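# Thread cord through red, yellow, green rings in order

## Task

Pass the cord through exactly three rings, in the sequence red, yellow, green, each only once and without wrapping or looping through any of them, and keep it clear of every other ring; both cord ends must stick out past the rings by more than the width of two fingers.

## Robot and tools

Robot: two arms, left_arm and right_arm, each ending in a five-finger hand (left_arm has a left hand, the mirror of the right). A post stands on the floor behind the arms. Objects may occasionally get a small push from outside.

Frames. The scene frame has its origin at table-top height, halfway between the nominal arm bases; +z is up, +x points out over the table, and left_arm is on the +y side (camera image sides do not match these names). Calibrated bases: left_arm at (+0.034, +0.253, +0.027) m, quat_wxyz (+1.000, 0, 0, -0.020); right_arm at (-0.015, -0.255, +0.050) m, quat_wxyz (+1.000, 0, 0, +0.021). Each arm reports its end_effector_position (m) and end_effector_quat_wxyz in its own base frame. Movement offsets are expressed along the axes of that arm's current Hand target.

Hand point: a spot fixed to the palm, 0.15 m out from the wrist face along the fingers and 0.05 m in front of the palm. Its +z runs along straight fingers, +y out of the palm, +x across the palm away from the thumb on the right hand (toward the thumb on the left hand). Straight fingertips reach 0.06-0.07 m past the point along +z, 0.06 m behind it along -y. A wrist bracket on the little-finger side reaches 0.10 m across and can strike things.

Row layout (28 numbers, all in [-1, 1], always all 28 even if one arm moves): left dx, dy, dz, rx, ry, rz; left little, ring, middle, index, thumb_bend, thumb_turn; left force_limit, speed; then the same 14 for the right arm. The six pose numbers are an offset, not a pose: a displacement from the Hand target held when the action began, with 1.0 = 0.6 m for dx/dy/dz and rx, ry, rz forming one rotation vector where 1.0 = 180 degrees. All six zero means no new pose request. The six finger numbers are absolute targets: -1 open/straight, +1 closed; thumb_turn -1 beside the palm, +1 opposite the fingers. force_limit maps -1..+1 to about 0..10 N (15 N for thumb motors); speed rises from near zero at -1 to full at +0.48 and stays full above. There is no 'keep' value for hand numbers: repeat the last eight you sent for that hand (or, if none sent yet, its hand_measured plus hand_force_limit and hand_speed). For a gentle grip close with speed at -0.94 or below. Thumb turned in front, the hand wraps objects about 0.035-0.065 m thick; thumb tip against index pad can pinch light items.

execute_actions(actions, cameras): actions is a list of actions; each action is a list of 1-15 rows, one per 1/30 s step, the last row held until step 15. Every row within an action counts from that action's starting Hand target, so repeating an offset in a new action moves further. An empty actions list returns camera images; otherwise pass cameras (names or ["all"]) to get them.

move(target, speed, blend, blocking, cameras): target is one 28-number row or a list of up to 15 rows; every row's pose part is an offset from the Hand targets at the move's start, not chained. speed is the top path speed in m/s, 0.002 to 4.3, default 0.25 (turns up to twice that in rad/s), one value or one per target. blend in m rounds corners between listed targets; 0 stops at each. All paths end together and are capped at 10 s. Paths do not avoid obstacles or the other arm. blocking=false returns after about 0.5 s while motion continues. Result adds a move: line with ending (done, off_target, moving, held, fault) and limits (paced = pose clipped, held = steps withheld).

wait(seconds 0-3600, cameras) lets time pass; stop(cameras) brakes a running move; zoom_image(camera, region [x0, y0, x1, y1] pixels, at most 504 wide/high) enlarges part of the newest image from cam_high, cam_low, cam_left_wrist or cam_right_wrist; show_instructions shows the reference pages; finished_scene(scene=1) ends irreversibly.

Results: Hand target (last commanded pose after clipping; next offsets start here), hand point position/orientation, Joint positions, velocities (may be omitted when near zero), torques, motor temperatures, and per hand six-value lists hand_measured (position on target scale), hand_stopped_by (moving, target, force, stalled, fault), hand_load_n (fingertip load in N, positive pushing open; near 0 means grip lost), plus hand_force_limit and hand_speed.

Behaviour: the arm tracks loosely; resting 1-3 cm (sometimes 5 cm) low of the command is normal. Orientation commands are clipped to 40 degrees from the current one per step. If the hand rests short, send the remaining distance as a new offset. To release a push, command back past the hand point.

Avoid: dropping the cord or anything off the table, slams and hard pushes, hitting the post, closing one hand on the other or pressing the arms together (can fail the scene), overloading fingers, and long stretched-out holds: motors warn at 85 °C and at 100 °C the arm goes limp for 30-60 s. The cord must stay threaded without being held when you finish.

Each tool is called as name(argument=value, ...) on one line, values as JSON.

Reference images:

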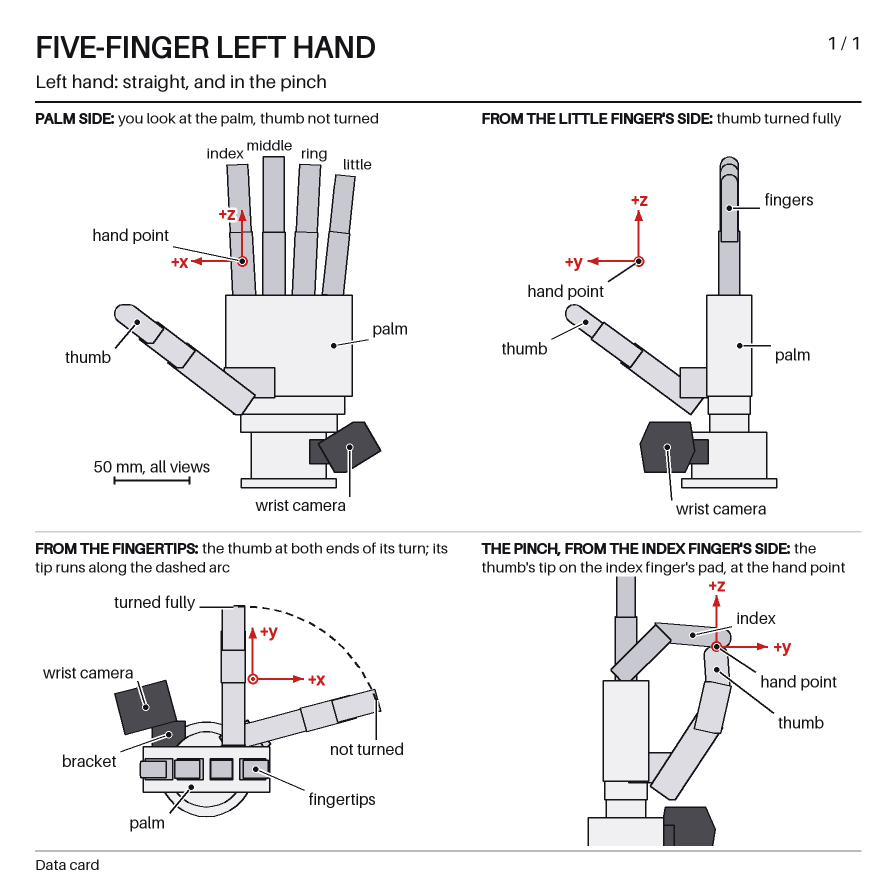

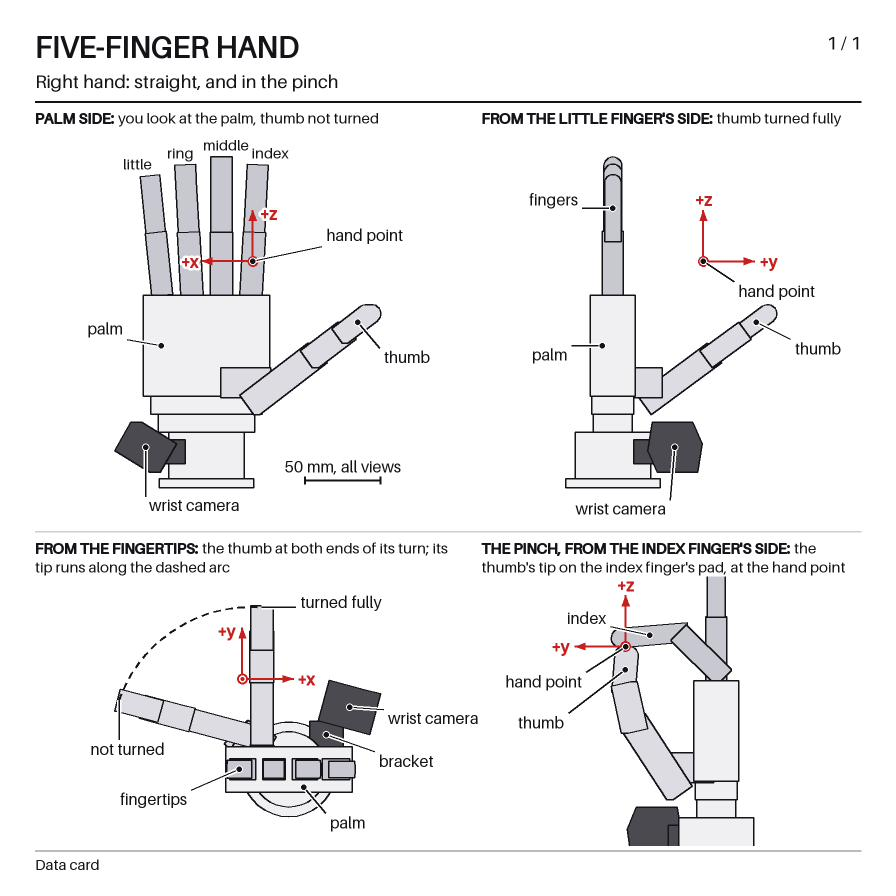

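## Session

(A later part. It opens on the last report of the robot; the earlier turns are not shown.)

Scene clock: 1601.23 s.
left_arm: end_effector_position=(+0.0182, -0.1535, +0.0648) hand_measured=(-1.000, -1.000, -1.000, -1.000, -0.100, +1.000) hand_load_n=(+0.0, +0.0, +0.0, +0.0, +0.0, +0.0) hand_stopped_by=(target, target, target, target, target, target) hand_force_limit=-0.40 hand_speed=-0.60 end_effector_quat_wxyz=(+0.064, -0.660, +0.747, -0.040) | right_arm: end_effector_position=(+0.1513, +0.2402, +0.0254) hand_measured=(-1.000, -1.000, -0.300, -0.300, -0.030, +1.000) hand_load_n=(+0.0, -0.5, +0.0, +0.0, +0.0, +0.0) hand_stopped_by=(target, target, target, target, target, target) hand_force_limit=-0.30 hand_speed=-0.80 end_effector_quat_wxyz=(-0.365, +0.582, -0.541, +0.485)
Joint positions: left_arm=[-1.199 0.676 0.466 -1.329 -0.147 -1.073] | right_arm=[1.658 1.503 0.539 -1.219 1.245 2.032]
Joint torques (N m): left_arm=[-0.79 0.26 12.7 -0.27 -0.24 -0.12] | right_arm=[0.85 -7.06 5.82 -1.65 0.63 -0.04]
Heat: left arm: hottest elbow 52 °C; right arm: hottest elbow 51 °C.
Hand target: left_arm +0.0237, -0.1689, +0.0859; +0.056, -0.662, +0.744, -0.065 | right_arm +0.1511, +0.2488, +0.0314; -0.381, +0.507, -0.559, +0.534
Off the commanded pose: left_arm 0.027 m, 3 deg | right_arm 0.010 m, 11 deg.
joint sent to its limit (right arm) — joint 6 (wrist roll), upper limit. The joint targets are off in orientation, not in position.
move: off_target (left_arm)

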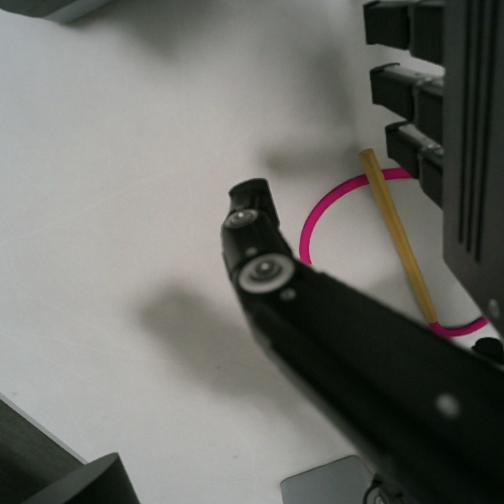

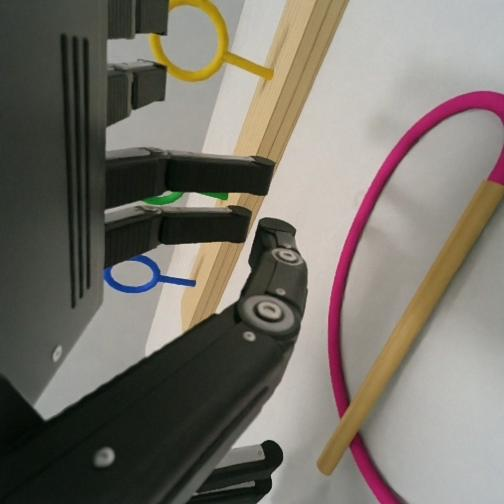

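move(target=[[0.0042,0.0265,0.0393,0,0,0,-1,-1,-1,-1,-0.1,1,-0.4,-0.6,0,0,0,0,0,0,-1,-1,-0.3,-0.3,-0.03,1,-0.3,-0.8]], speed=0.05, cameras=["cam_left_wrist","cam_right_wrist"])

zoom_image(camera="cam_left_wrist", region=[320, 80, 480, 240])

Scene clock: 1613.83 s.
left_arm: end_effector_position=(+0.0112, -0.1658, +0.0596) hand_measured=(-1.000, -1.000, -1.000, -1.000, -0.100, +1.000) hand_load_n=(+0.0, +0.0, +0.0, +0.0, +0.0, +0.0) hand_stopped_by=(target, target, target, target, target, target) hand_force_limit=-0.40 hand_speed=-0.60 end_effector_quat_wxyz=(+0.057, -0.661, +0.746, -0.060) | right_arm: end_effector_position=(+0.1513, +0.2402, +0.0254) hand_measured=(-1.000, -1.000, -0.300, -0.300, -0.030, +1.000) hand_load_n=(+0.0, +0.0, -0.5, +0.0, +0.0, +0.0) hand_stopped_by=(target, target, target, target, target, target) hand_force_limit=-0.30 hand_speed=-0.80 end_effector_quat_wxyz=(-0.365, +0.582, -0.541, +0.485)
Joint positions: left_arm=[-1.276 0.676 0.45 -1.283 -0.154 -1.15] | right_arm=[1.658 1.503 0.539 -1.219 1.245 2.032]
Joint torques (N m): left_arm=[-1.03 1.44 8.87 0.55 -0.28 -0.12] | right_arm=[0.38 -7.47 6 -1.62 0.69 -0.01]
Heat: left arm: hottest elbow 51 °C; right arm: hottest elbow 51 °C.
Hand target: left_arm +0.0119, -0.1701, +0.0599; +0.057, -0.662, +0.744, -0.065 | right_arm +0.1511, +0.2488, +0.0314; -0.381, +0.507, -0.559, +0.534
Off the commanded pose: left_arm 0.004 m, 1 deg | right_arm 0.010 m, 11 deg.
joint sent to its limit (right arm) — joint 6 (wrist roll), upper limit. The joint targets are off in orientation, not in position.
move: done

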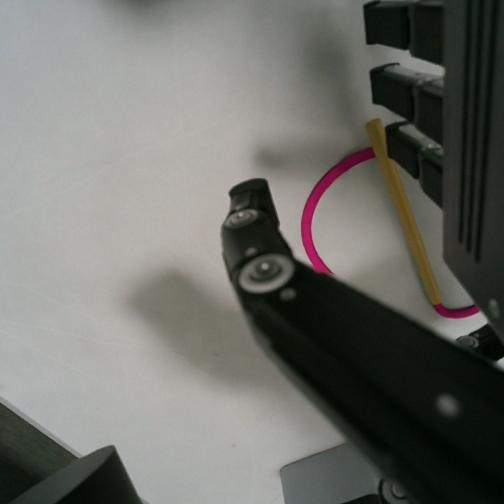

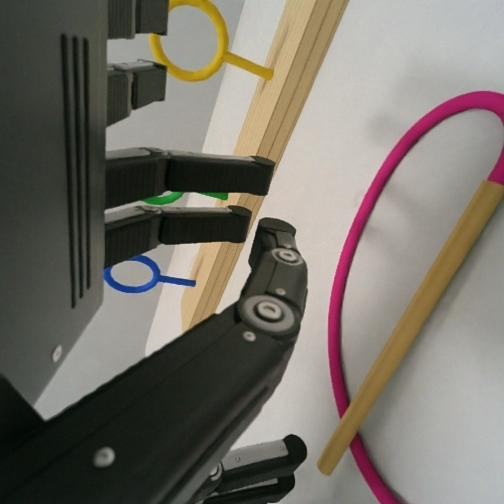

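Scaled by 3.150.

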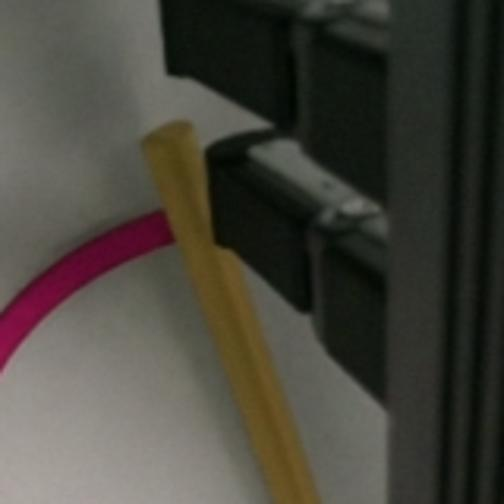

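move(target=[[0,0.0125,0.0098,0,0,0,-1,-1,-1,-1,-0.1,1,-0.4,-0.6,0,0,0,0,0,0,-1,-1,-0.3,-0.3,-0.03,1,-0.3,-0.8]], speed=0.05, cameras=["cam_left_wrist","cam_right_wrist"])

zoom_image(camera="cam_left_wrist", region=[320, 80, 480, 240])

Scene clock: 1629.73 s.
left_arm: end_effector_position=(+0.0050, -0.1651, +0.0525) hand_measured=(-1.000, -1.000, -1.000, -1.000, -0.100, +1.000) hand_load_n=(+0.0, +0.0, +0.0, +0.0, +0.0, +0.0) hand_stopped_by=(target, target, target, target, target, target) hand_force_limit=-0.40 hand_speed=-0.60 end_effector_quat_wxyz=(+0.057, -0.661, +0.746, -0.060) | right_arm: end_effector_position=(+0.1513, +0.2402, +0.0254) hand_measured=(-1.000, -1.000, -0.300, -0.300, -0.030, +1.000) hand_load_n=(+0.0, +0.0, +0.0, +0.0, +0.0, +0.0) hand_stopped_by=(target, target, target, target, target, target) hand_force_limit=-0.30 hand_speed=-0.80 end_effector_quat_wxyz=(-0.365, +0.582, -0.541, +0.485)
Joint positions: left_arm=[-1.316 0.676 0.431 -1.271 -0.156 -1.191] | right_arm=[1.658 1.503 0.539 -1.219 1.245 2.032]
Joint torques (N m): left_arm=[-0.97 1.38 8.85 0.55 -0.27 -0.12] | right_arm=[0.73 -8.18 5.86 -1.4 0.66 -0.07]
Heat: left arm: hottest elbow 51 °C; right arm: hottest elbow 51 °C.
Hand target: left_arm +0.0055, -0.1695, +0.0529; +0.056, -0.662, +0.744, -0.065 | right_arm +0.1511, +0.2488, +0.0314; -0.381, +0.507, -0.559, +0.534
Off the commanded pose: left_arm 0.004 m, 1 deg | right_arm 0.010 m, 11 deg.
joint sent to its limit (right arm) — joint 6 (wrist roll), upper limit. The joint targets are off in orientation, not in position.
move: done

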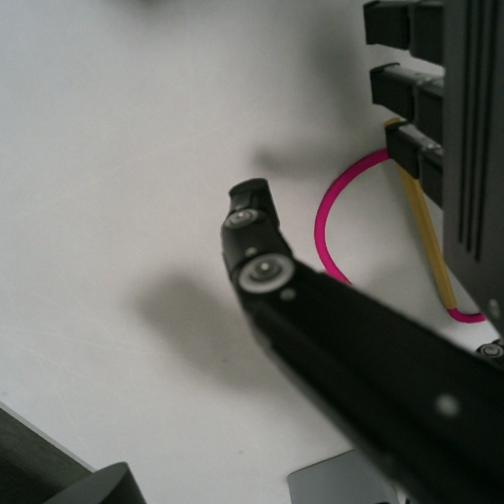

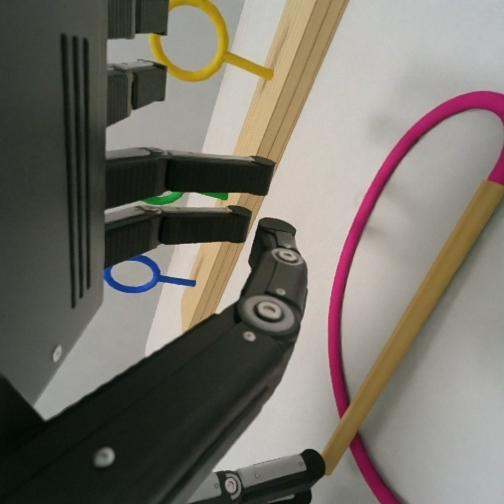

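Scaled by 3.150.

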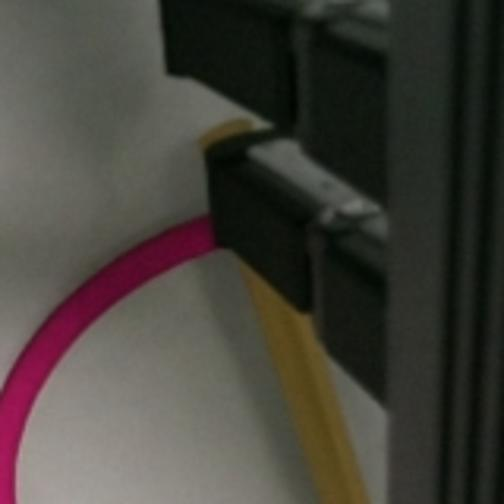

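move(target=[[0,0.0035,0.0204,0,0,0,-0.7,-0.7,-0.7,-1,-0.1,1,-0.4,-0.6,0,0,0,0,0,0,-1,-1,-0.3,-0.3,-0.03,1,-0.3,-0.8]], speed=0.03, cameras=["cam_left_wrist","cam_right_wrist"])

zoom_image(camera="cam_right_wrist", region=[230, 250, 484, 504])

Scene clock: 1635.93 s.
left_arm: end_effector_position=(+0.0051, -0.1654, +0.0404) hand_measured=(-0.700, -0.700, -0.700, -1.000, -0.100, +1.000) hand_load_n=(+0.0, +0.0, +0.0, +0.0, +0.0, +0.0) hand_stopped_by=(target, target, target, target, target, target) hand_force_limit=-0.40 hand_speed=-0.60 end_effector_quat_wxyz=(+0.057, -0.661, +0.746, -0.061) | right_arm: end_effector_position=(+0.1513, +0.2402, +0.0254) hand_measured=(-1.000, -1.000, -0.300, -0.300, -0.030, +1.000) hand_load_n=(+0.0, +0.0, +0.0, +0.0, +0.0, +0.0) hand_stopped_by=(target, target, target, target, target, target) hand_force_limit=-0.30 hand_speed=-0.80 end_effector_quat_wxyz=(-0.365, +0.582, -0.541, +0.485)
Joint positions: left_arm=[-1.316 0.689 0.403 -1.227 -0.156 -1.191] | right_arm=[1.658 1.503 0.539 -1.219 1.245 2.032]
Joint torques (N m): left_arm=[-0.79 1.55 8.72 0.61 -0.26 -0.12] | right_arm=[-0.03 -7.65 6.11 -1.72 0.74 0.02]
Heat: left arm: hottest elbow 50 °C; right arm: hottest elbow 51 °C.
Hand target: left_arm +0.0055, -0.1693, +0.0404; +0.057, -0.662, +0.744, -0.065 | right_arm +0.1511, +0.2488, +0.0314; -0.381, +0.507, -0.559, +0.534
Off the commanded pose: left_arm 0.004 m, 1 deg | right_arm 0.010 m, 11 deg.
joint sent to its limit (right arm) — joint 6 (wrist roll), upper limit. The joint targets are off in orientation, not in position.
move: done

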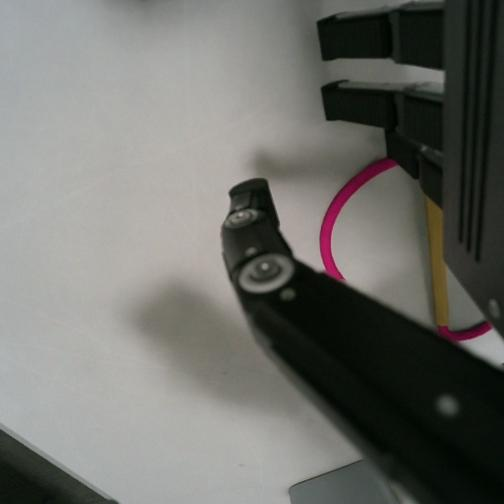

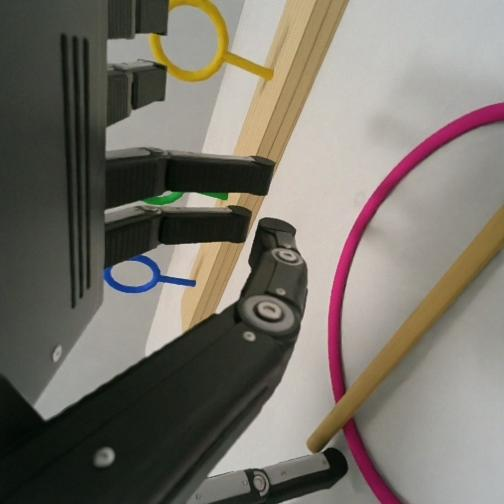

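Scaled by 1.984.

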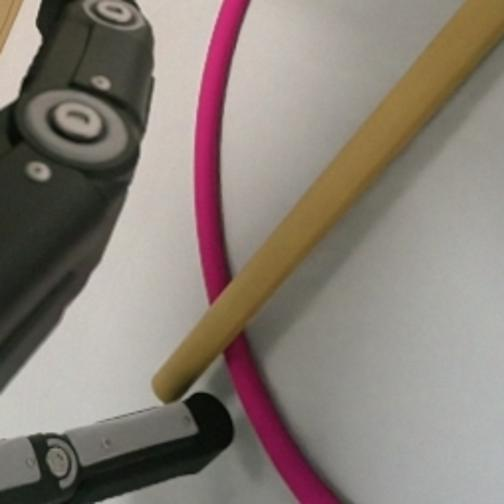

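move(target=[[0,-0.0113,-0.0657,0,0,0,-1,-1,-1,-1,-0.1,1,-0.4,-0.6,0,0,0,0,0,0,-1,-1,-0.3,-0.3,-0.03,1,-0.3,-0.8],[0,-0.0071,-0.041,0,0,0,-1,-1,-1,-1,-0.1,1,-0.4,-0.6,0,0,0,0,0,0,-1,-1,-0.3,-0.3,-0.03,1,-0.3,-0.8]], speed=0.06, cameras=["cam_left_wrist","cam_right_wrist"])

Scene clock: 1668.47 s.
left_arm: end_effector_position=(+0.0035, -0.1606, +0.0598) hand_measured=(-1.000, -1.000, -1.000, -1.000, -0.100, +1.000) hand_load_n=(+0.0, +0.0, +0.0, +0.0, +0.0, +0.0) hand_stopped_by=(target, target, target, target, target, target) hand_force_limit=-0.40 hand_speed=-0.60 end_effector_quat_wxyz=(+0.060, -0.660, +0.747, -0.053) | right_arm: end_effector_position=(+0.1513, +0.2402, +0.0254) hand_measured=(-1.000, -1.000, -0.300, -0.300, -0.030, +1.000) hand_load_n=(+0.0, +0.0, +0.0, +0.0, +0.0, +0.0) hand_stopped_by=(target, target, target, target, target, target) hand_force_limit=-0.30 hand_speed=-0.80 end_effector_quat_wxyz=(-0.365, +0.582, -0.541, +0.485)
Joint positions: left_arm=[-1.319 0.665 0.448 -1.314 -0.156 -1.193] | right_arm=[1.658 1.503 0.539 -1.219 1.245 2.032]
Joint torques (N m): left_arm=[-0.73 1.14 9.85 0.51 -0.26 -0.11] | right_arm=[0.32 -8.18 5.74 -1.57 0.63 0.02]
Heat: left arm: hottest elbow 48 °C; right arm: hottest elbow 51 °C.
Hand target: left_arm +0.0054, -0.1692, +0.0653; +0.057, -0.662, +0.745, -0.065 | right_arm +0.1511, +0.2488, +0.0314; -0.381, +0.507, -0.559, +0.534
Off the commanded pose: left_arm 0.010 m, 1 deg | right_arm 0.010 m, 11 deg.
joint sent to its limit (right arm) — joint 6 (wrist roll), upper limit. The joint targets are off in orientation, not in position.
move: done

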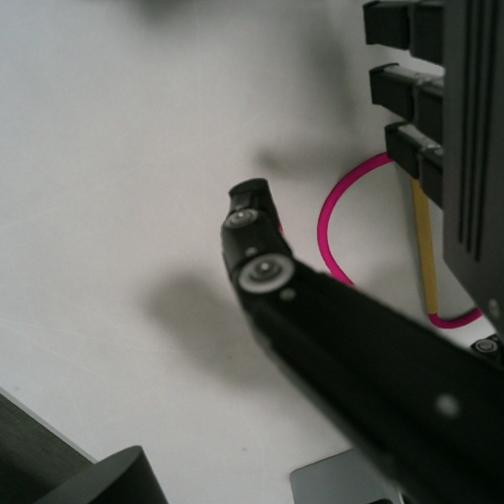

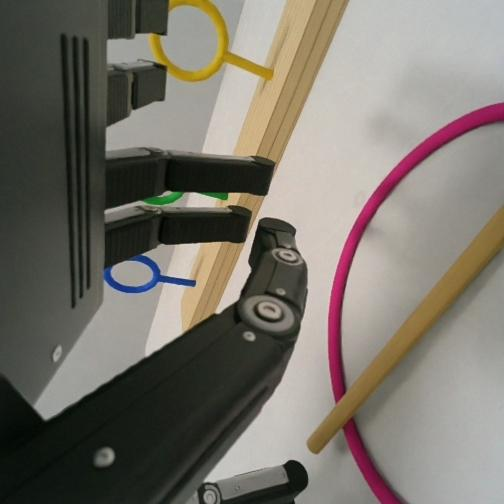

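move(target=[[-0.0026,-0.0212,0.0088,0,0,0,-1,-1,-1,-1,-0.1,1,-0.4,-0.6,0,0,0,0,0,0,-1,-1,-0.3,-0.3,-0.03,1,-0.3,-0.8]], speed=0.05, cameras=["cam_left_wrist","cam_right_wrist"])

zoom_image(camera="cam_left_wrist", region=[320, 80, 480, 240])

zoom_image(camera="cam_right_wrist", region=[230, 380, 354, 504])

Scene clock: 1690.67 s.
left_arm: end_effector_position=(+0.0160, -0.1637, +0.0587) hand_measured=(-1.000, -1.000, -1.000, -1.000, -0.100, +1.000) hand_load_n=(+0.0, +0.0, +0.0, +0.0, +0.0, +0.0) hand_stopped_by=(target, target, target, target, target, target) hand_force_limit=-0.40 hand_speed=-0.60 end_effector_quat_wxyz=(+0.060, -0.663, +0.744, -0.059) | right_arm: end_effector_position=(+0.1513, +0.2402, +0.0254) hand_measured=(-1.000, -1.000, -0.300, -0.300, -0.030, +1.000) hand_load_n=(+0.0, +0.0, +0.0, +0.0, +0.5, +0.0) hand_stopped_by=(target, target, target, target, target, target) hand_force_limit=-0.30 hand_speed=-0.80 end_effector_quat_wxyz=(-0.365, +0.582, -0.541, +0.485)
Joint positions: left_arm=[-1.247 0.676 0.448 -1.281 -0.157 -1.128] | right_arm=[1.658 1.503 0.539 -1.219 1.245 2.032]
Joint torques (N m): left_arm=[0.38 1.55 9.57 0.55 -0.03 0.08] | right_arm=[0.21 -7.82 5.87 -1.69 0.67 0]
Heat: left arm: hottest elbow 48 °C; right arm: hottest elbow 51 °C.
Hand target: left_arm +0.0190, -0.1693, +0.0623; +0.057, -0.662, +0.744, -0.065 | right_arm +0.1511, +0.2488, +0.0314; -0.381, +0.507, -0.559, +0.534
Off the commanded pose: left_arm 0.007 m, 1 deg | right_arm 0.010 m, 11 deg.
joint sent to its limit (right arm) — joint 6 (wrist roll), upper limit. The joint targets are off in orientation, not in position.
move: done

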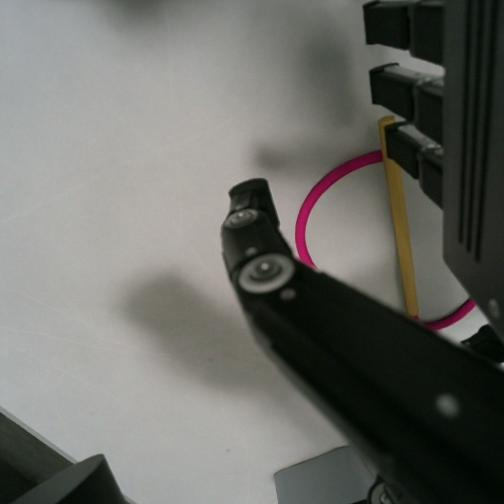

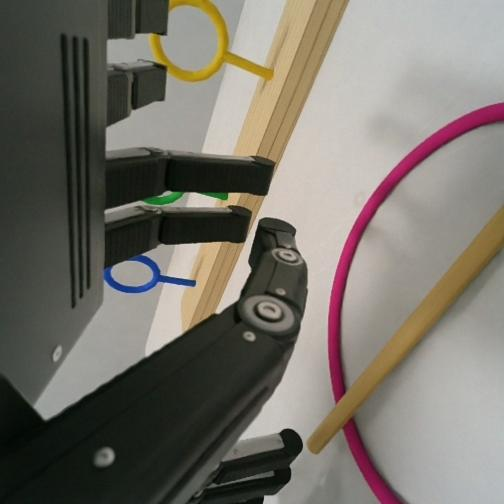

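Scaled by 3.150.

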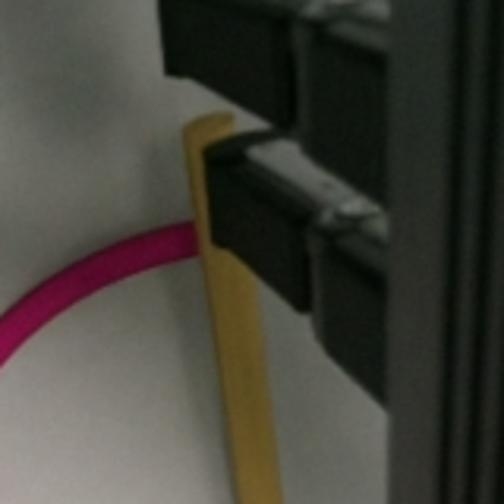

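Scaled by 4.065.

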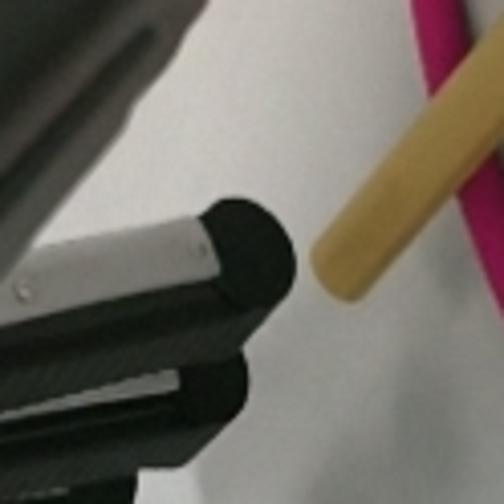

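move(target=[[0,0.0023,0.0131,0,0,0,-0.8,-0.8,-0.8,-1,-0.1,1,-0.4,-0.6,0,0,0,0,0,0,-1,-1,-0.3,-0.3,-0.03,1,-0.3,-0.8]], speed=0.03, cameras=["cam_left_wrist","cam_right_wrist"])

zoom_image(camera="cam_left_wrist", region=[320, 80, 480, 240])

zoom_image(camera="cam_right_wrist", region=[230, 380, 354, 504])

Scene clock: 1715.67 s.
left_arm: end_effector_position=(+0.0170, -0.1666, +0.0541) hand_measured=(-0.800, -0.800, -0.800, -1.000, -0.100, +1.000) hand_load_n=(+0.0, +0.0, +0.0, +0.0, +0.0, +0.0) hand_stopped_by=(target, target, target, target, target, target) hand_force_limit=-0.40 hand_speed=-0.60 end_effector_quat_wxyz=(+0.058, -0.663, +0.744, -0.063) | right_arm: end_effector_position=(+0.1513, +0.2402, +0.0254) hand_measured=(-1.000, -1.000, -0.300, -0.300, -0.030, +1.000) hand_load_n=(+0.0, +0.0, +0.0, +0.0, +0.0, +0.0) hand_stopped_by=(target, target, target, target, target, target) hand_force_limit=-0.30 hand_speed=-0.80 end_effector_quat_wxyz=(-0.365, +0.582, -0.541, +0.485)
Joint positions: left_arm=[-1.247 0.685 0.439 -1.254 -0.157 -1.127] | right_arm=[1.658 1.503 0.539 -1.219 1.245 2.032]
Joint torques (N m): left_arm=[0.5 1.38 8.84 0.61 -0.02 0.09] | right_arm=[-0.09 -8.12 6.09 -1.69 0.64 0.02]
Heat: left arm: hottest elbow 48 °C; right arm: hottest elbow 51 °C.
Hand target: left_arm +0.0190, -0.1693, +0.0543; +0.057, -0.662, +0.744, -0.065 | right_arm +0.1511, +0.2488, +0.0314; -0.381, +0.507, -0.559, +0.534
Off the commanded pose: left_arm 0.003 m, 0 deg | right_arm 0.010 m, 11 deg.
joint sent to its limit (right arm) — joint 6 (wrist roll), upper limit. The joint targets are off in orientation, not in position.
move: done

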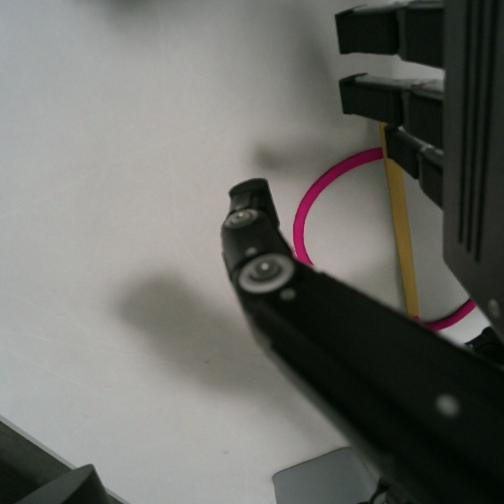

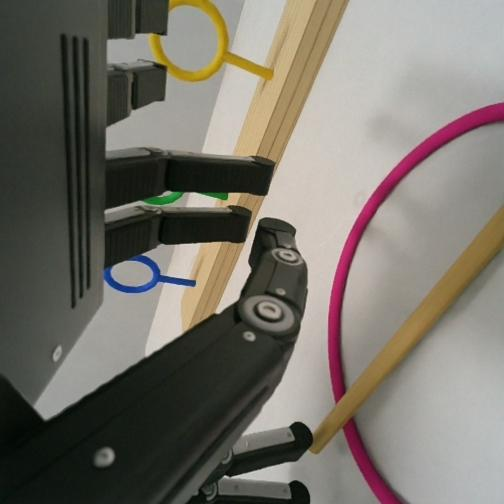

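Scaled by 3.150.

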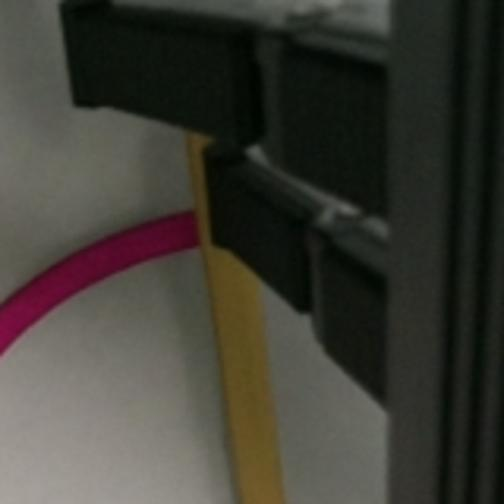

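Scaled by 4.065.

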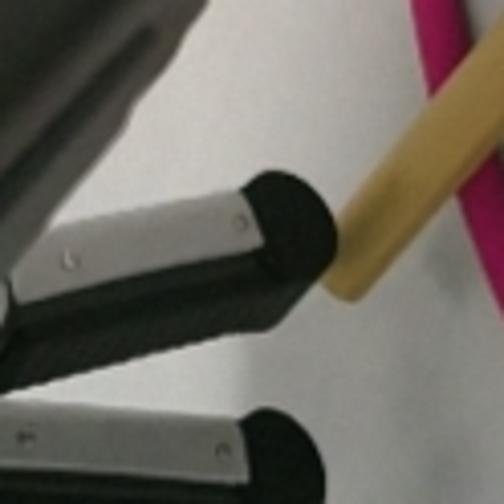

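move(target=[[0,0.0017,0.021,0,0,0,-0.8,-0.8,-0.8,-1,-0.1,1,-0.4,-0.6,0,0,0,0,0,0,-1,-1,-0.3,-0.3,-0.03,1,-0.3,-0.8]], speed=0.03, cameras=["cam_left_wrist","cam_right_wrist"])

zoom_image(camera="cam_right_wrist", region=[230, 250, 484, 504])

Scene clock: 1725.23 s.
left_arm: end_effector_position=(+0.0192, -0.1692, +0.0445) hand_measured=(-0.800, -0.800, -0.800, -1.000, -0.100, +1.000) hand_load_n=(+0.0, +0.0, +0.0, +0.0, +0.0, +0.0) hand_stopped_by=(target, target, target, target, target, target) hand_force_limit=-0.40 hand_speed=-0.60 end_effector_quat_wxyz=(+0.057, -0.664, +0.743, -0.067) | right_arm: end_effector_position=(+0.1513, +0.2402, +0.0254) hand_measured=(-1.000, -1.000, -0.300, -0.300, -0.030, +1.000) hand_load_n=(+0.5, +0.0, +0.0, +0.0, +0.0, +0.0) hand_stopped_by=(target, target, target, target, target, target) hand_force_limit=-0.30 hand_speed=-0.80 end_effector_quat_wxyz=(-0.365, +0.582, -0.541, +0.485)
Joint positions: left_arm=[-1.239 0.698 0.416 -1.208 -0.157 -1.121] | right_arm=[1.658 1.503 0.539 -1.219 1.245 2.032]
Joint torques (N m): left_arm=[0.32 1.73 8.25 0.64 0.01 0.11] | right_arm=[0.5 -7.88 5.86 -1.58 0.64 0]
Heat: left arm: hottest elbow 48 °C; right arm: hottest elbow 51 °C.
Hand target: left_arm +0.0202, -0.1695, +0.0418; +0.057, -0.662, +0.744, -0.065 | right_arm +0.1511, +0.2488, +0.0314; -0.381, +0.507, -0.559, +0.534
Off the commanded pose: left_arm 0.003 m, 0 deg | right_arm 0.010 m, 11 deg.
joint sent to its limit (right arm) — joint 6 (wrist roll), upper limit. The joint targets are off in orientation, not in position.
move: done

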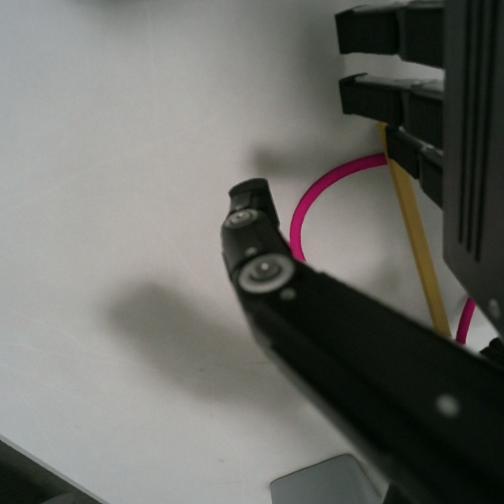

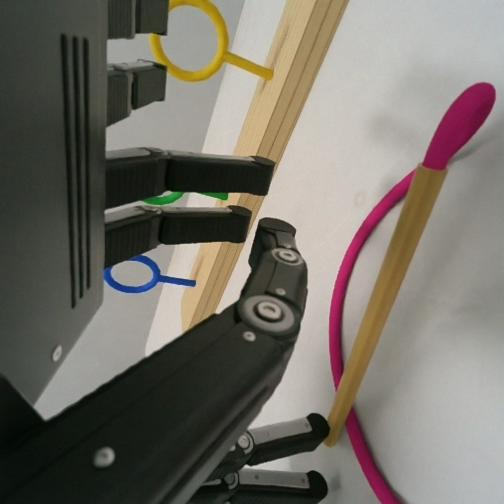

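Scaled by 1.984.

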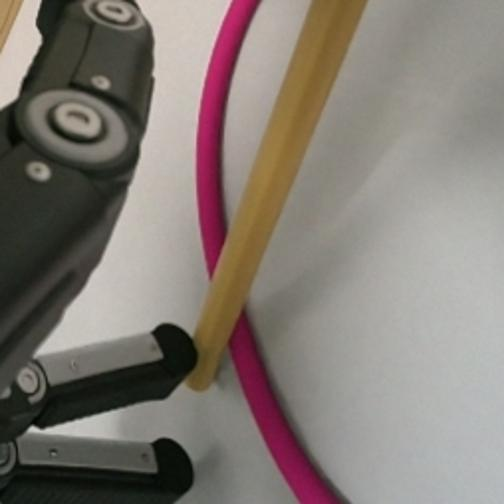

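move(target=[[0,0,0,0,0,0,-0.8,-0.8,-0.8,-1,-0.1,1,-0.4,-0.6,-0.005,0.0583,-0.035,0,0,0,-1,-1,-0.3,-0.3,-0.05,1,-0.3,-0.8]], speed=0.06, cameras=["cam_left_wrist","cam_right_wrist"])

Scene clock: 1737.93 s.
left_arm: end_effector_position=(+0.0192, -0.1692, +0.0445) hand_measured=(-0.800, -0.800, -0.800, -1.000, -0.100, +1.000) hand_load_n=(+0.0, +0.0, +0.0, +0.0, +0.0, +0.0) hand_stopped_by=(target, target, target, target, target, target) hand_force_limit=-0.40 hand_speed=-0.60 end_effector_quat_wxyz=(+0.057, -0.664, +0.743, -0.067) | right_arm: end_effector_position=(+0.1302, +0.2436, +0.0010) hand_measured=(-1.000, -1.000, -0.300, -0.300, -0.050, +1.000) hand_load_n=(+0.0, +0.0, +0.0, +0.0, +0.0, +0.0) hand_stopped_by=(target, target, target, target, target, target) hand_force_limit=-0.30 hand_speed=-0.80 end_effector_quat_wxyz=(-0.351, +0.603, -0.541, +0.470)
Joint positions: left_arm=[-1.239 0.698 0.416 -1.208 -0.157 -1.121] | right_arm=[1.718 1.563 0.539 -1.166 1.178 2.032]
Joint torques (N m): left_arm=[0.5 1.67 8.28 0.59 0.01 0.11] | right_arm=[1.08 -6.95 5.23 -0.5 0.52 -0.01]
Heat: left arm: hottest elbow 48 °C; right arm: hottest elbow 51 °C.
Hand target: left_arm +0.0202, -0.1695, +0.0418; +0.057, -0.662, +0.744, -0.065 | right_arm +0.1258, +0.2531, -0.0005; -0.381, +0.507, -0.559, +0.534
Off the commanded pose: left_arm 0.003 m, 0 deg | right_arm 0.011 m, 14 deg.
joint sent to its limit (right arm) — joint 6 (wrist roll), upper limit. The joint targets are off in orientation, not in position.
move: off_target (right_arm)

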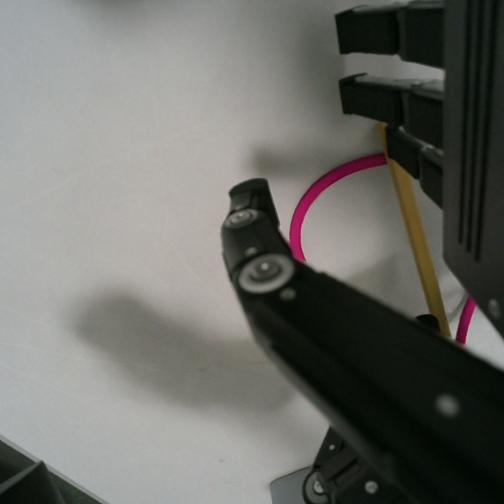

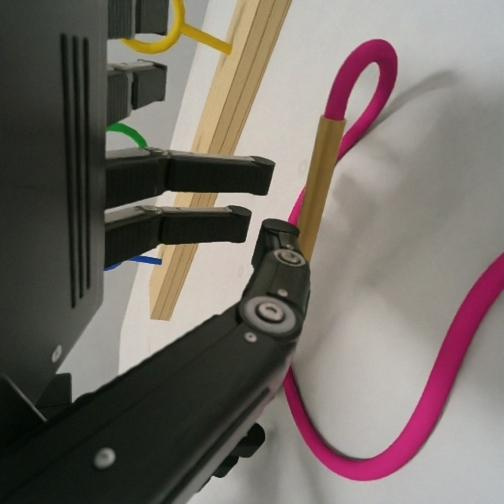

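move(target=[[0,0,0,0,0,0,-0.8,-0.8,-0.8,-1,-0.1,1,-0.4,-0.6,0.0043,0.0215,-0.0148,0,0,0,-1,-1,-0.3,-0.3,-0.05,1,-0.3,-0.8]], speed=0.05, cameras=["cam_left_wrist","cam_right_wrist"])

Scene clock: 1759.63 s.
left_arm: end_effector_position=(+0.0192, -0.1692, +0.0445) hand_measured=(-0.800, -0.800, -0.800, -1.000, -0.100, +1.000) hand_load_n=(+0.0, +0.0, +0.0, +0.0, +0.0, +0.0) hand_stopped_by=(target, target, target, target, target, target) hand_force_limit=-0.40 hand_speed=-0.60 end_effector_quat_wxyz=(+0.057, -0.664, +0.743, -0.067) | right_arm: end_effector_position=(+0.1187, +0.2452, -0.0092) hand_measured=(-1.000, -1.000, -0.300, -0.300, -0.050, +1.000) hand_load_n=(+0.0, +0.0, +0.0, +0.0, +0.0, +0.0) hand_stopped_by=(target, target, target, target, target, target) hand_force_limit=-0.30 hand_speed=-0.80 end_effector_quat_wxyz=(-0.346, +0.613, -0.540, +0.461)
Joint positions: left_arm=[-1.239 0.698 0.416 -1.208 -0.157 -1.121] | right_arm=[1.751 1.586 0.539 -1.144 1.146 2.032]
Joint torques (N m): left_arm=[0.5 1.44 8.23 0.59 0.01 0.1] | right_arm=[1.26 -6.83 4.31 -0.73 0.51 -0.03]
Heat: left arm: hottest elbow 48 °C; right arm: hottest elbow 51 °C.
Hand target: left_arm +0.0202, -0.1695, +0.0418; +0.057, -0.662, +0.744, -0.065 | right_arm +0.1145, +0.2514, -0.0117; -0.381, +0.507, -0.559, +0.534
Off the commanded pose: left_arm 0.003 m, 0 deg | right_arm 0.008 m, 16 deg.
joint sent to its limit (right arm) — joint 6 (wrist roll), upper limit. The joint targets are off in orientation, not in position.
move: off_target (right_arm)

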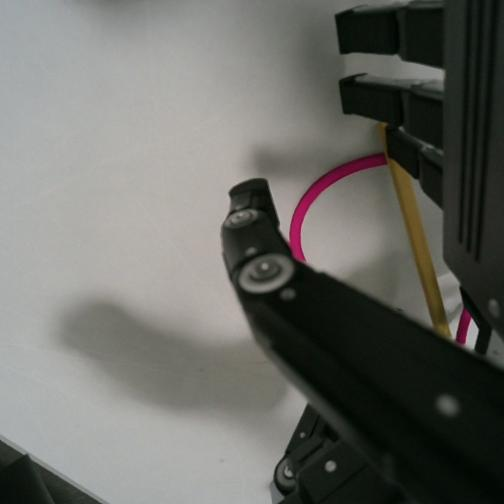

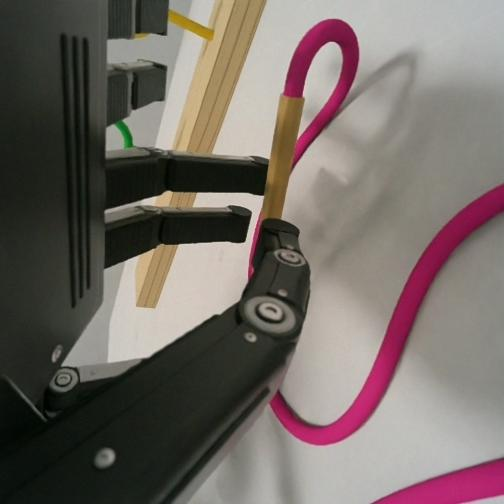

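move(target=[[0,0,0,0,0,0,-0.8,-0.8,-0.8,-1,-0.1,1,-0.4,-0.6,-0.0023,0.003,0.0153,0,0,0,-1,-1,-0.3,-0.3,-0.05,1,-0.3,-0.8]], speed=0.05, cameras=["cam_left_wrist","cam_right_wrist"])

Scene clock: 1771.90 s.
left_arm: end_effector_position=(+0.0192, -0.1692, +0.0445) hand_measured=(-0.800, -0.800, -0.800, -1.000, -0.100, +1.000) hand_load_n=(+0.0, +0.0, +0.0, +0.0, +0.0, +0.0) hand_stopped_by=(target, target, target, target, target, target) hand_force_limit=-0.40 hand_speed=-0.60 end_effector_quat_wxyz=(+0.057, -0.664, +0.743, -0.067) | right_arm: end_effector_position=(+0.1221, +0.2484, -0.0127) hand_measured=(-1.000, -1.000, -0.300, -0.300, -0.050, +1.000) hand_load_n=(+0.0, +0.0, +0.0, +0.0, +0.0, +0.0) hand_stopped_by=(target, target, target, target, target, target) hand_force_limit=-0.30 hand_speed=-0.80 end_effector_quat_wxyz=(-0.353, +0.609, -0.539, +0.462)
Joint positions: left_arm=[-1.239 0.698 0.416 -1.208 -0.157 -1.121] | right_arm=[1.743 1.606 0.539 -1.117 1.164 2.032]
Joint torques (N m): left_arm=[0.32 1.61 8.29 0.64 0 0.1] | right_arm=[0.44 -6.59 3.82 -0.72 0.83 0.05]
Heat: left arm: hottest elbow 48 °C; right arm: hottest elbow 50 °C.
Hand target: left_arm +0.0202, -0.1695, +0.0418; +0.057, -0.662, +0.744, -0.065 | right_arm +0.1235, +0.2506, -0.0149; -0.381, +0.507, -0.559, +0.534
Off the commanded pose: left_arm 0.003 m, 0 deg | right_arm 0.003 m, 15 deg.
joint sent to its limit (right arm) — joint 6 (wrist roll), upper limit. The joint targets are off in orientation, not in position.
move: off_target (right_arm)

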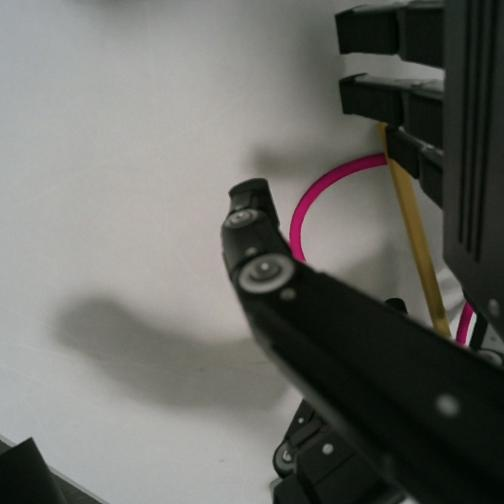

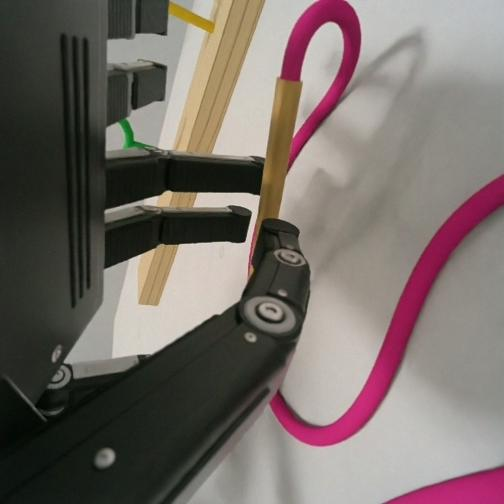

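move(target=[[0,0,0,0,0,0,-0.8,-0.8,-0.8,-1,-0.1,1,-0.4,-0.6,-0.0027,-0.0003,0.0123,0,0,0,-1,-1,-0.2,-0.2,-0.05,1,-0.3,-0.8]], speed=0.04, cameras=["cam_left_wrist","cam_right_wrist"])

zoom_image(camera="cam_right_wrist", region=[180, 60, 380, 260])

Scene clock: 1782.33 s.
left_arm: end_effector_position=(+0.0192, -0.1692, +0.0445) hand_measured=(-0.800, -0.800, -0.800, -1.000, -0.100, +1.000) hand_load_n=(+0.0, +0.0, +0.5, +0.0, +0.0, +0.0) hand_stopped_by=(target, target, target, target, target, target) hand_force_limit=-0.40 hand_speed=-0.60 end_effector_quat_wxyz=(+0.057, -0.664, +0.743, -0.067) | right_arm: end_effector_position=(+0.1293, +0.2498, -0.0134) hand_measured=(-1.000, -1.000, -0.200, -0.200, -0.050, +1.000) hand_load_n=(+0.0, +0.0, +0.0, -0.5, +0.0, +0.0) hand_stopped_by=(target, target, target, target, target, target) hand_force_limit=-0.30 hand_speed=-0.80 end_effector_quat_wxyz=(-0.359, +0.601, -0.541, +0.466)
Joint positions: left_arm=[-1.239 0.698 0.416 -1.208 -0.157 -1.121] | right_arm=[1.721 1.618 0.539 -1.098 1.185 2.032]
Joint torques (N m): left_arm=[0.44 1.61 8.31 0.59 0 0.1] | right_arm=[0.09 -6.3 3.19 -0.7 0.79 0]
Heat: left arm: hottest elbow 48 °C; right arm: hottest elbow 50 °C.
Hand target: left_arm +0.0202, -0.1695, +0.0418; +0.057, -0.662, +0.744, -0.065 | right_arm +0.1309, +0.2507, -0.0159; -0.381, +0.507, -0.559, +0.534
Off the commanded pose: left_arm 0.003 m, 0 deg | right_arm 0.003 m, 14 deg.
joint sent to its limit (right arm) — joint 6 (wrist roll), upper limit. The joint targets are off in orientation, not in position.
move: off_target (right_arm)

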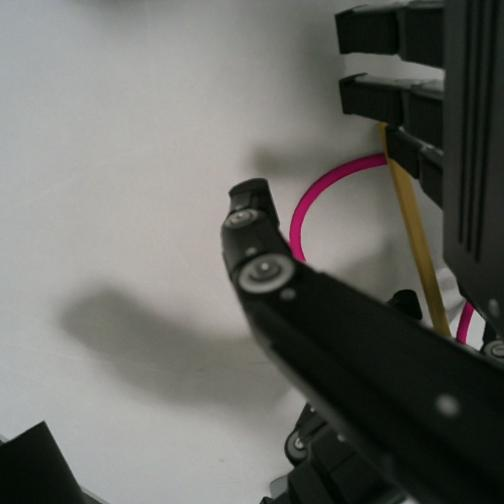

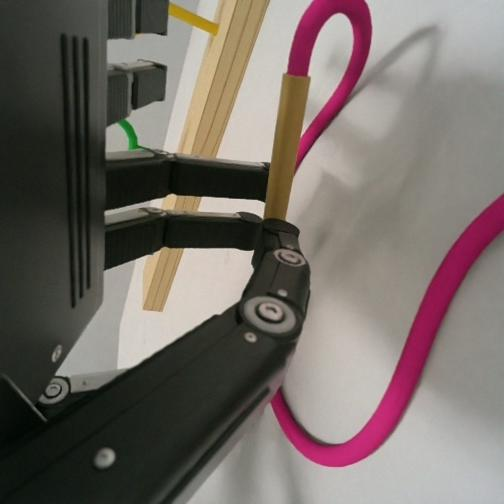

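Scaled by 2.520.

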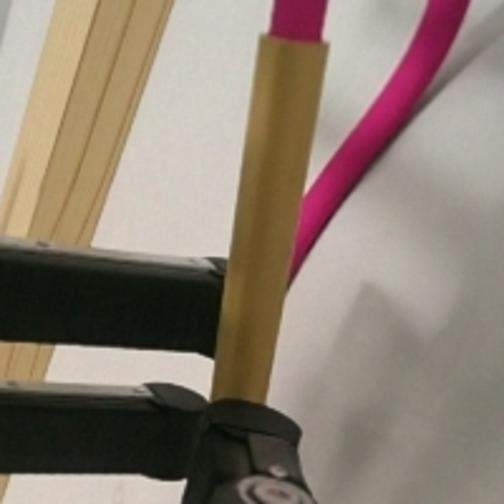

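move(target=[[0,0,0,0,0,0,-0.8,-0.8,-0.8,-1,-0.1,1,-0.4,-0.6,0,0,0,0,0,0,-1,-1,0.02,0.0,-0.05,1,-0.3,-0.8]], speed=0.04, cameras=["cam_right_wrist"])

zoom_image(camera="cam_right_wrist", region=[180, 60, 380, 260])

Scene clock: 1790.90 s.
left_arm: end_effector_position=(+0.0192, -0.1692, +0.0445) hand_measured=(-0.800, -0.800, -0.800, -1.000, -0.100, +1.000) hand_load_n=(+0.0, +0.0, +0.0, +0.0, +0.0, +0.0) hand_stopped_by=(target, target, target, target, target, target) hand_force_limit=-0.40 hand_speed=-0.60 end_effector_quat_wxyz=(+0.057, -0.664, +0.743, -0.067) | right_arm: end_effector_position=(+0.1294, +0.2499, -0.0134) hand_measured=(-1.000, -1.000, +0.020, +0.000, -0.050, +1.000) hand_load_n=(+0.0, +0.0, +0.0, +0.0, +0.0, +0.0) hand_stopped_by=(target, target, target, target, target, target) hand_force_limit=-0.30 hand_speed=-0.80 end_effector_quat_wxyz=(-0.359, +0.601, -0.541, +0.466)
Joint positions: left_arm=[-1.239 0.698 0.416 -1.208 -0.157 -1.121] | right_arm=[1.721 1.618 0.539 -1.098 1.185 2.032]
Joint torques (N m): left_arm=[0.44 1.49 8.25 0.64 0.01 0.11] | right_arm=[0.26 -6.24 3.41 -0.53 0.78 0.03]
Heat: left arm: hottest elbow 48 °C; right arm: hottest elbow 50 °C.
Hand target: left_arm +0.0202, -0.1695, +0.0418; +0.057, -0.662, +0.744, -0.065 | right_arm +0.1309, +0.2507, -0.0159; -0.381, +0.507, -0.559, +0.534
Off the commanded pose: left_arm 0.003 m, 0 deg | right_arm 0.003 m, 14 deg.
joint sent to its limit (right arm) — joint 6 (wrist roll), upper limit. The joint targets are off in orientation, not in position.
move: done

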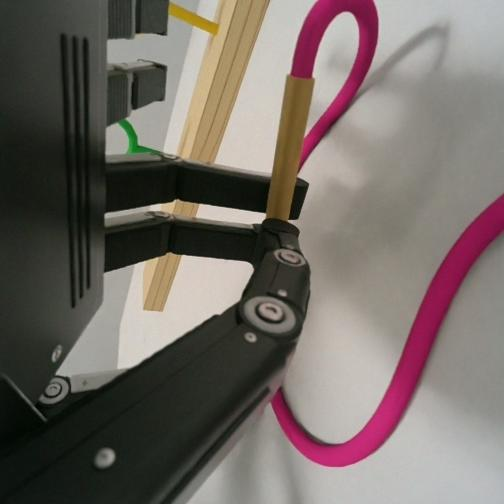

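Scaled by 2.520.

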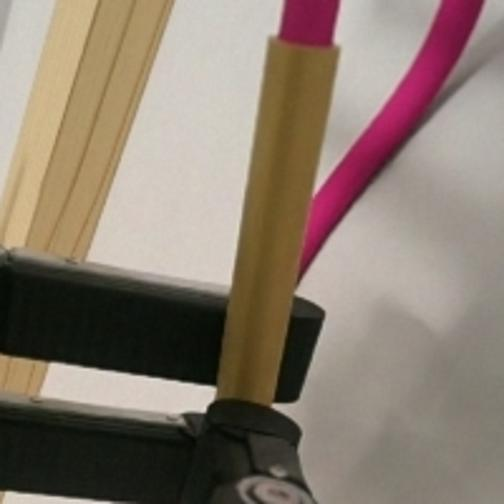

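move(target=[[0,0,0,0,0,0,-0.8,-0.8,-0.8,-1,-0.1,1,-0.4,-0.6,0,0,0,0,0,0,-1,-1,0.5,0.48,-0.05,1,-0.3,-0.94]], speed=0.04, cameras=["cam_left_wrist","cam_right_wrist"])

zoom_image(camera="cam_right_wrist", region=[180, 60, 380, 260])

Scene clock: 1795.67 s.
left_arm: end_effector_position=(+0.0193, -0.1698, +0.0445) hand_measured=(-0.800, -0.800, -0.800, -1.000, -0.100, +1.000) hand_load_n=(+0.0, +0.0, +0.0, -0.5, +0.0, +0.0) hand_stopped_by=(target, target, target, target, target, target) hand_force_limit=-0.40 hand_speed=-0.60 end_effector_quat_wxyz=(+0.056, -0.664, +0.743, -0.068) | right_arm: end_effector_position=(+0.1304, +0.2497, -0.0132) hand_measured=(-1.000, -1.000, +0.114, +0.072, -0.050, +1.000) hand_load_n=(+0.0, +0.0, +3.5, +2.5, +1.5, +0.0) hand_stopped_by=(target, target, force, force, target, target) hand_force_limit=-0.30 hand_speed=-0.94 end_effector_quat_wxyz=(-0.359, +0.600, -0.543, +0.466)
Joint positions: left_arm=[-1.239 0.698 0.416 -1.205 -0.156 -1.12] | right_arm=[1.718 1.618 0.539 -1.098 1.187 2.034]
Joint torques (N m): left_arm=[0.21 1.44 8.27 0.5 0 0.1] | right_arm=[0.79 -7.12 3.22 -0.65 0.77 0.02]
Heat: left arm: hottest elbow 48 °C; right arm: hottest elbow 49 °C.
Hand target: left_arm +0.0202, -0.1695, +0.0418; +0.056, -0.662, +0.744, -0.065 | right_arm +0.1309, +0.2506, -0.0159; -0.381, +0.507, -0.559, +0.534
Off the commanded pose: left_arm 0.003 m, 0 deg | right_arm 0.003 m, 14 deg.
joint sent to its limit (right arm) — joint 6 (wrist roll), upper limit. The joint targets are off in orientation, not in position.
move: done

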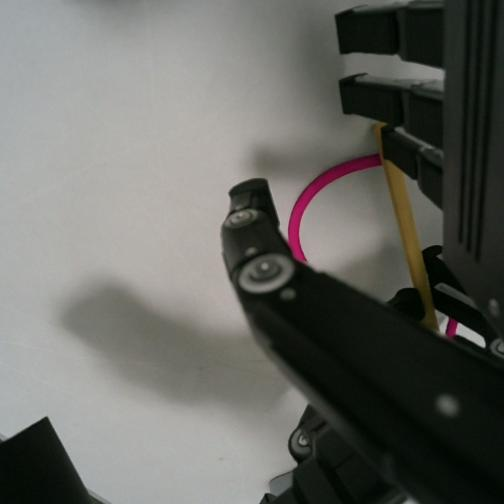

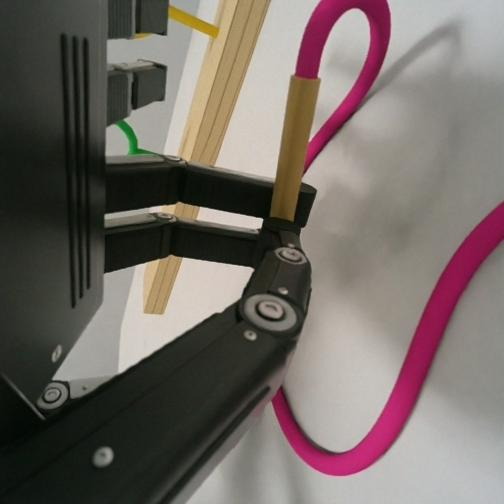

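Scaled by 2.520.

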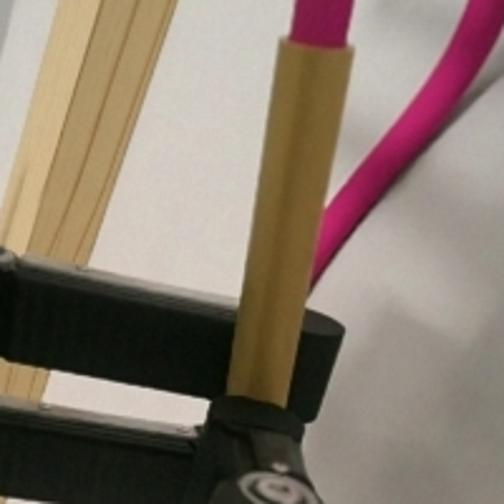

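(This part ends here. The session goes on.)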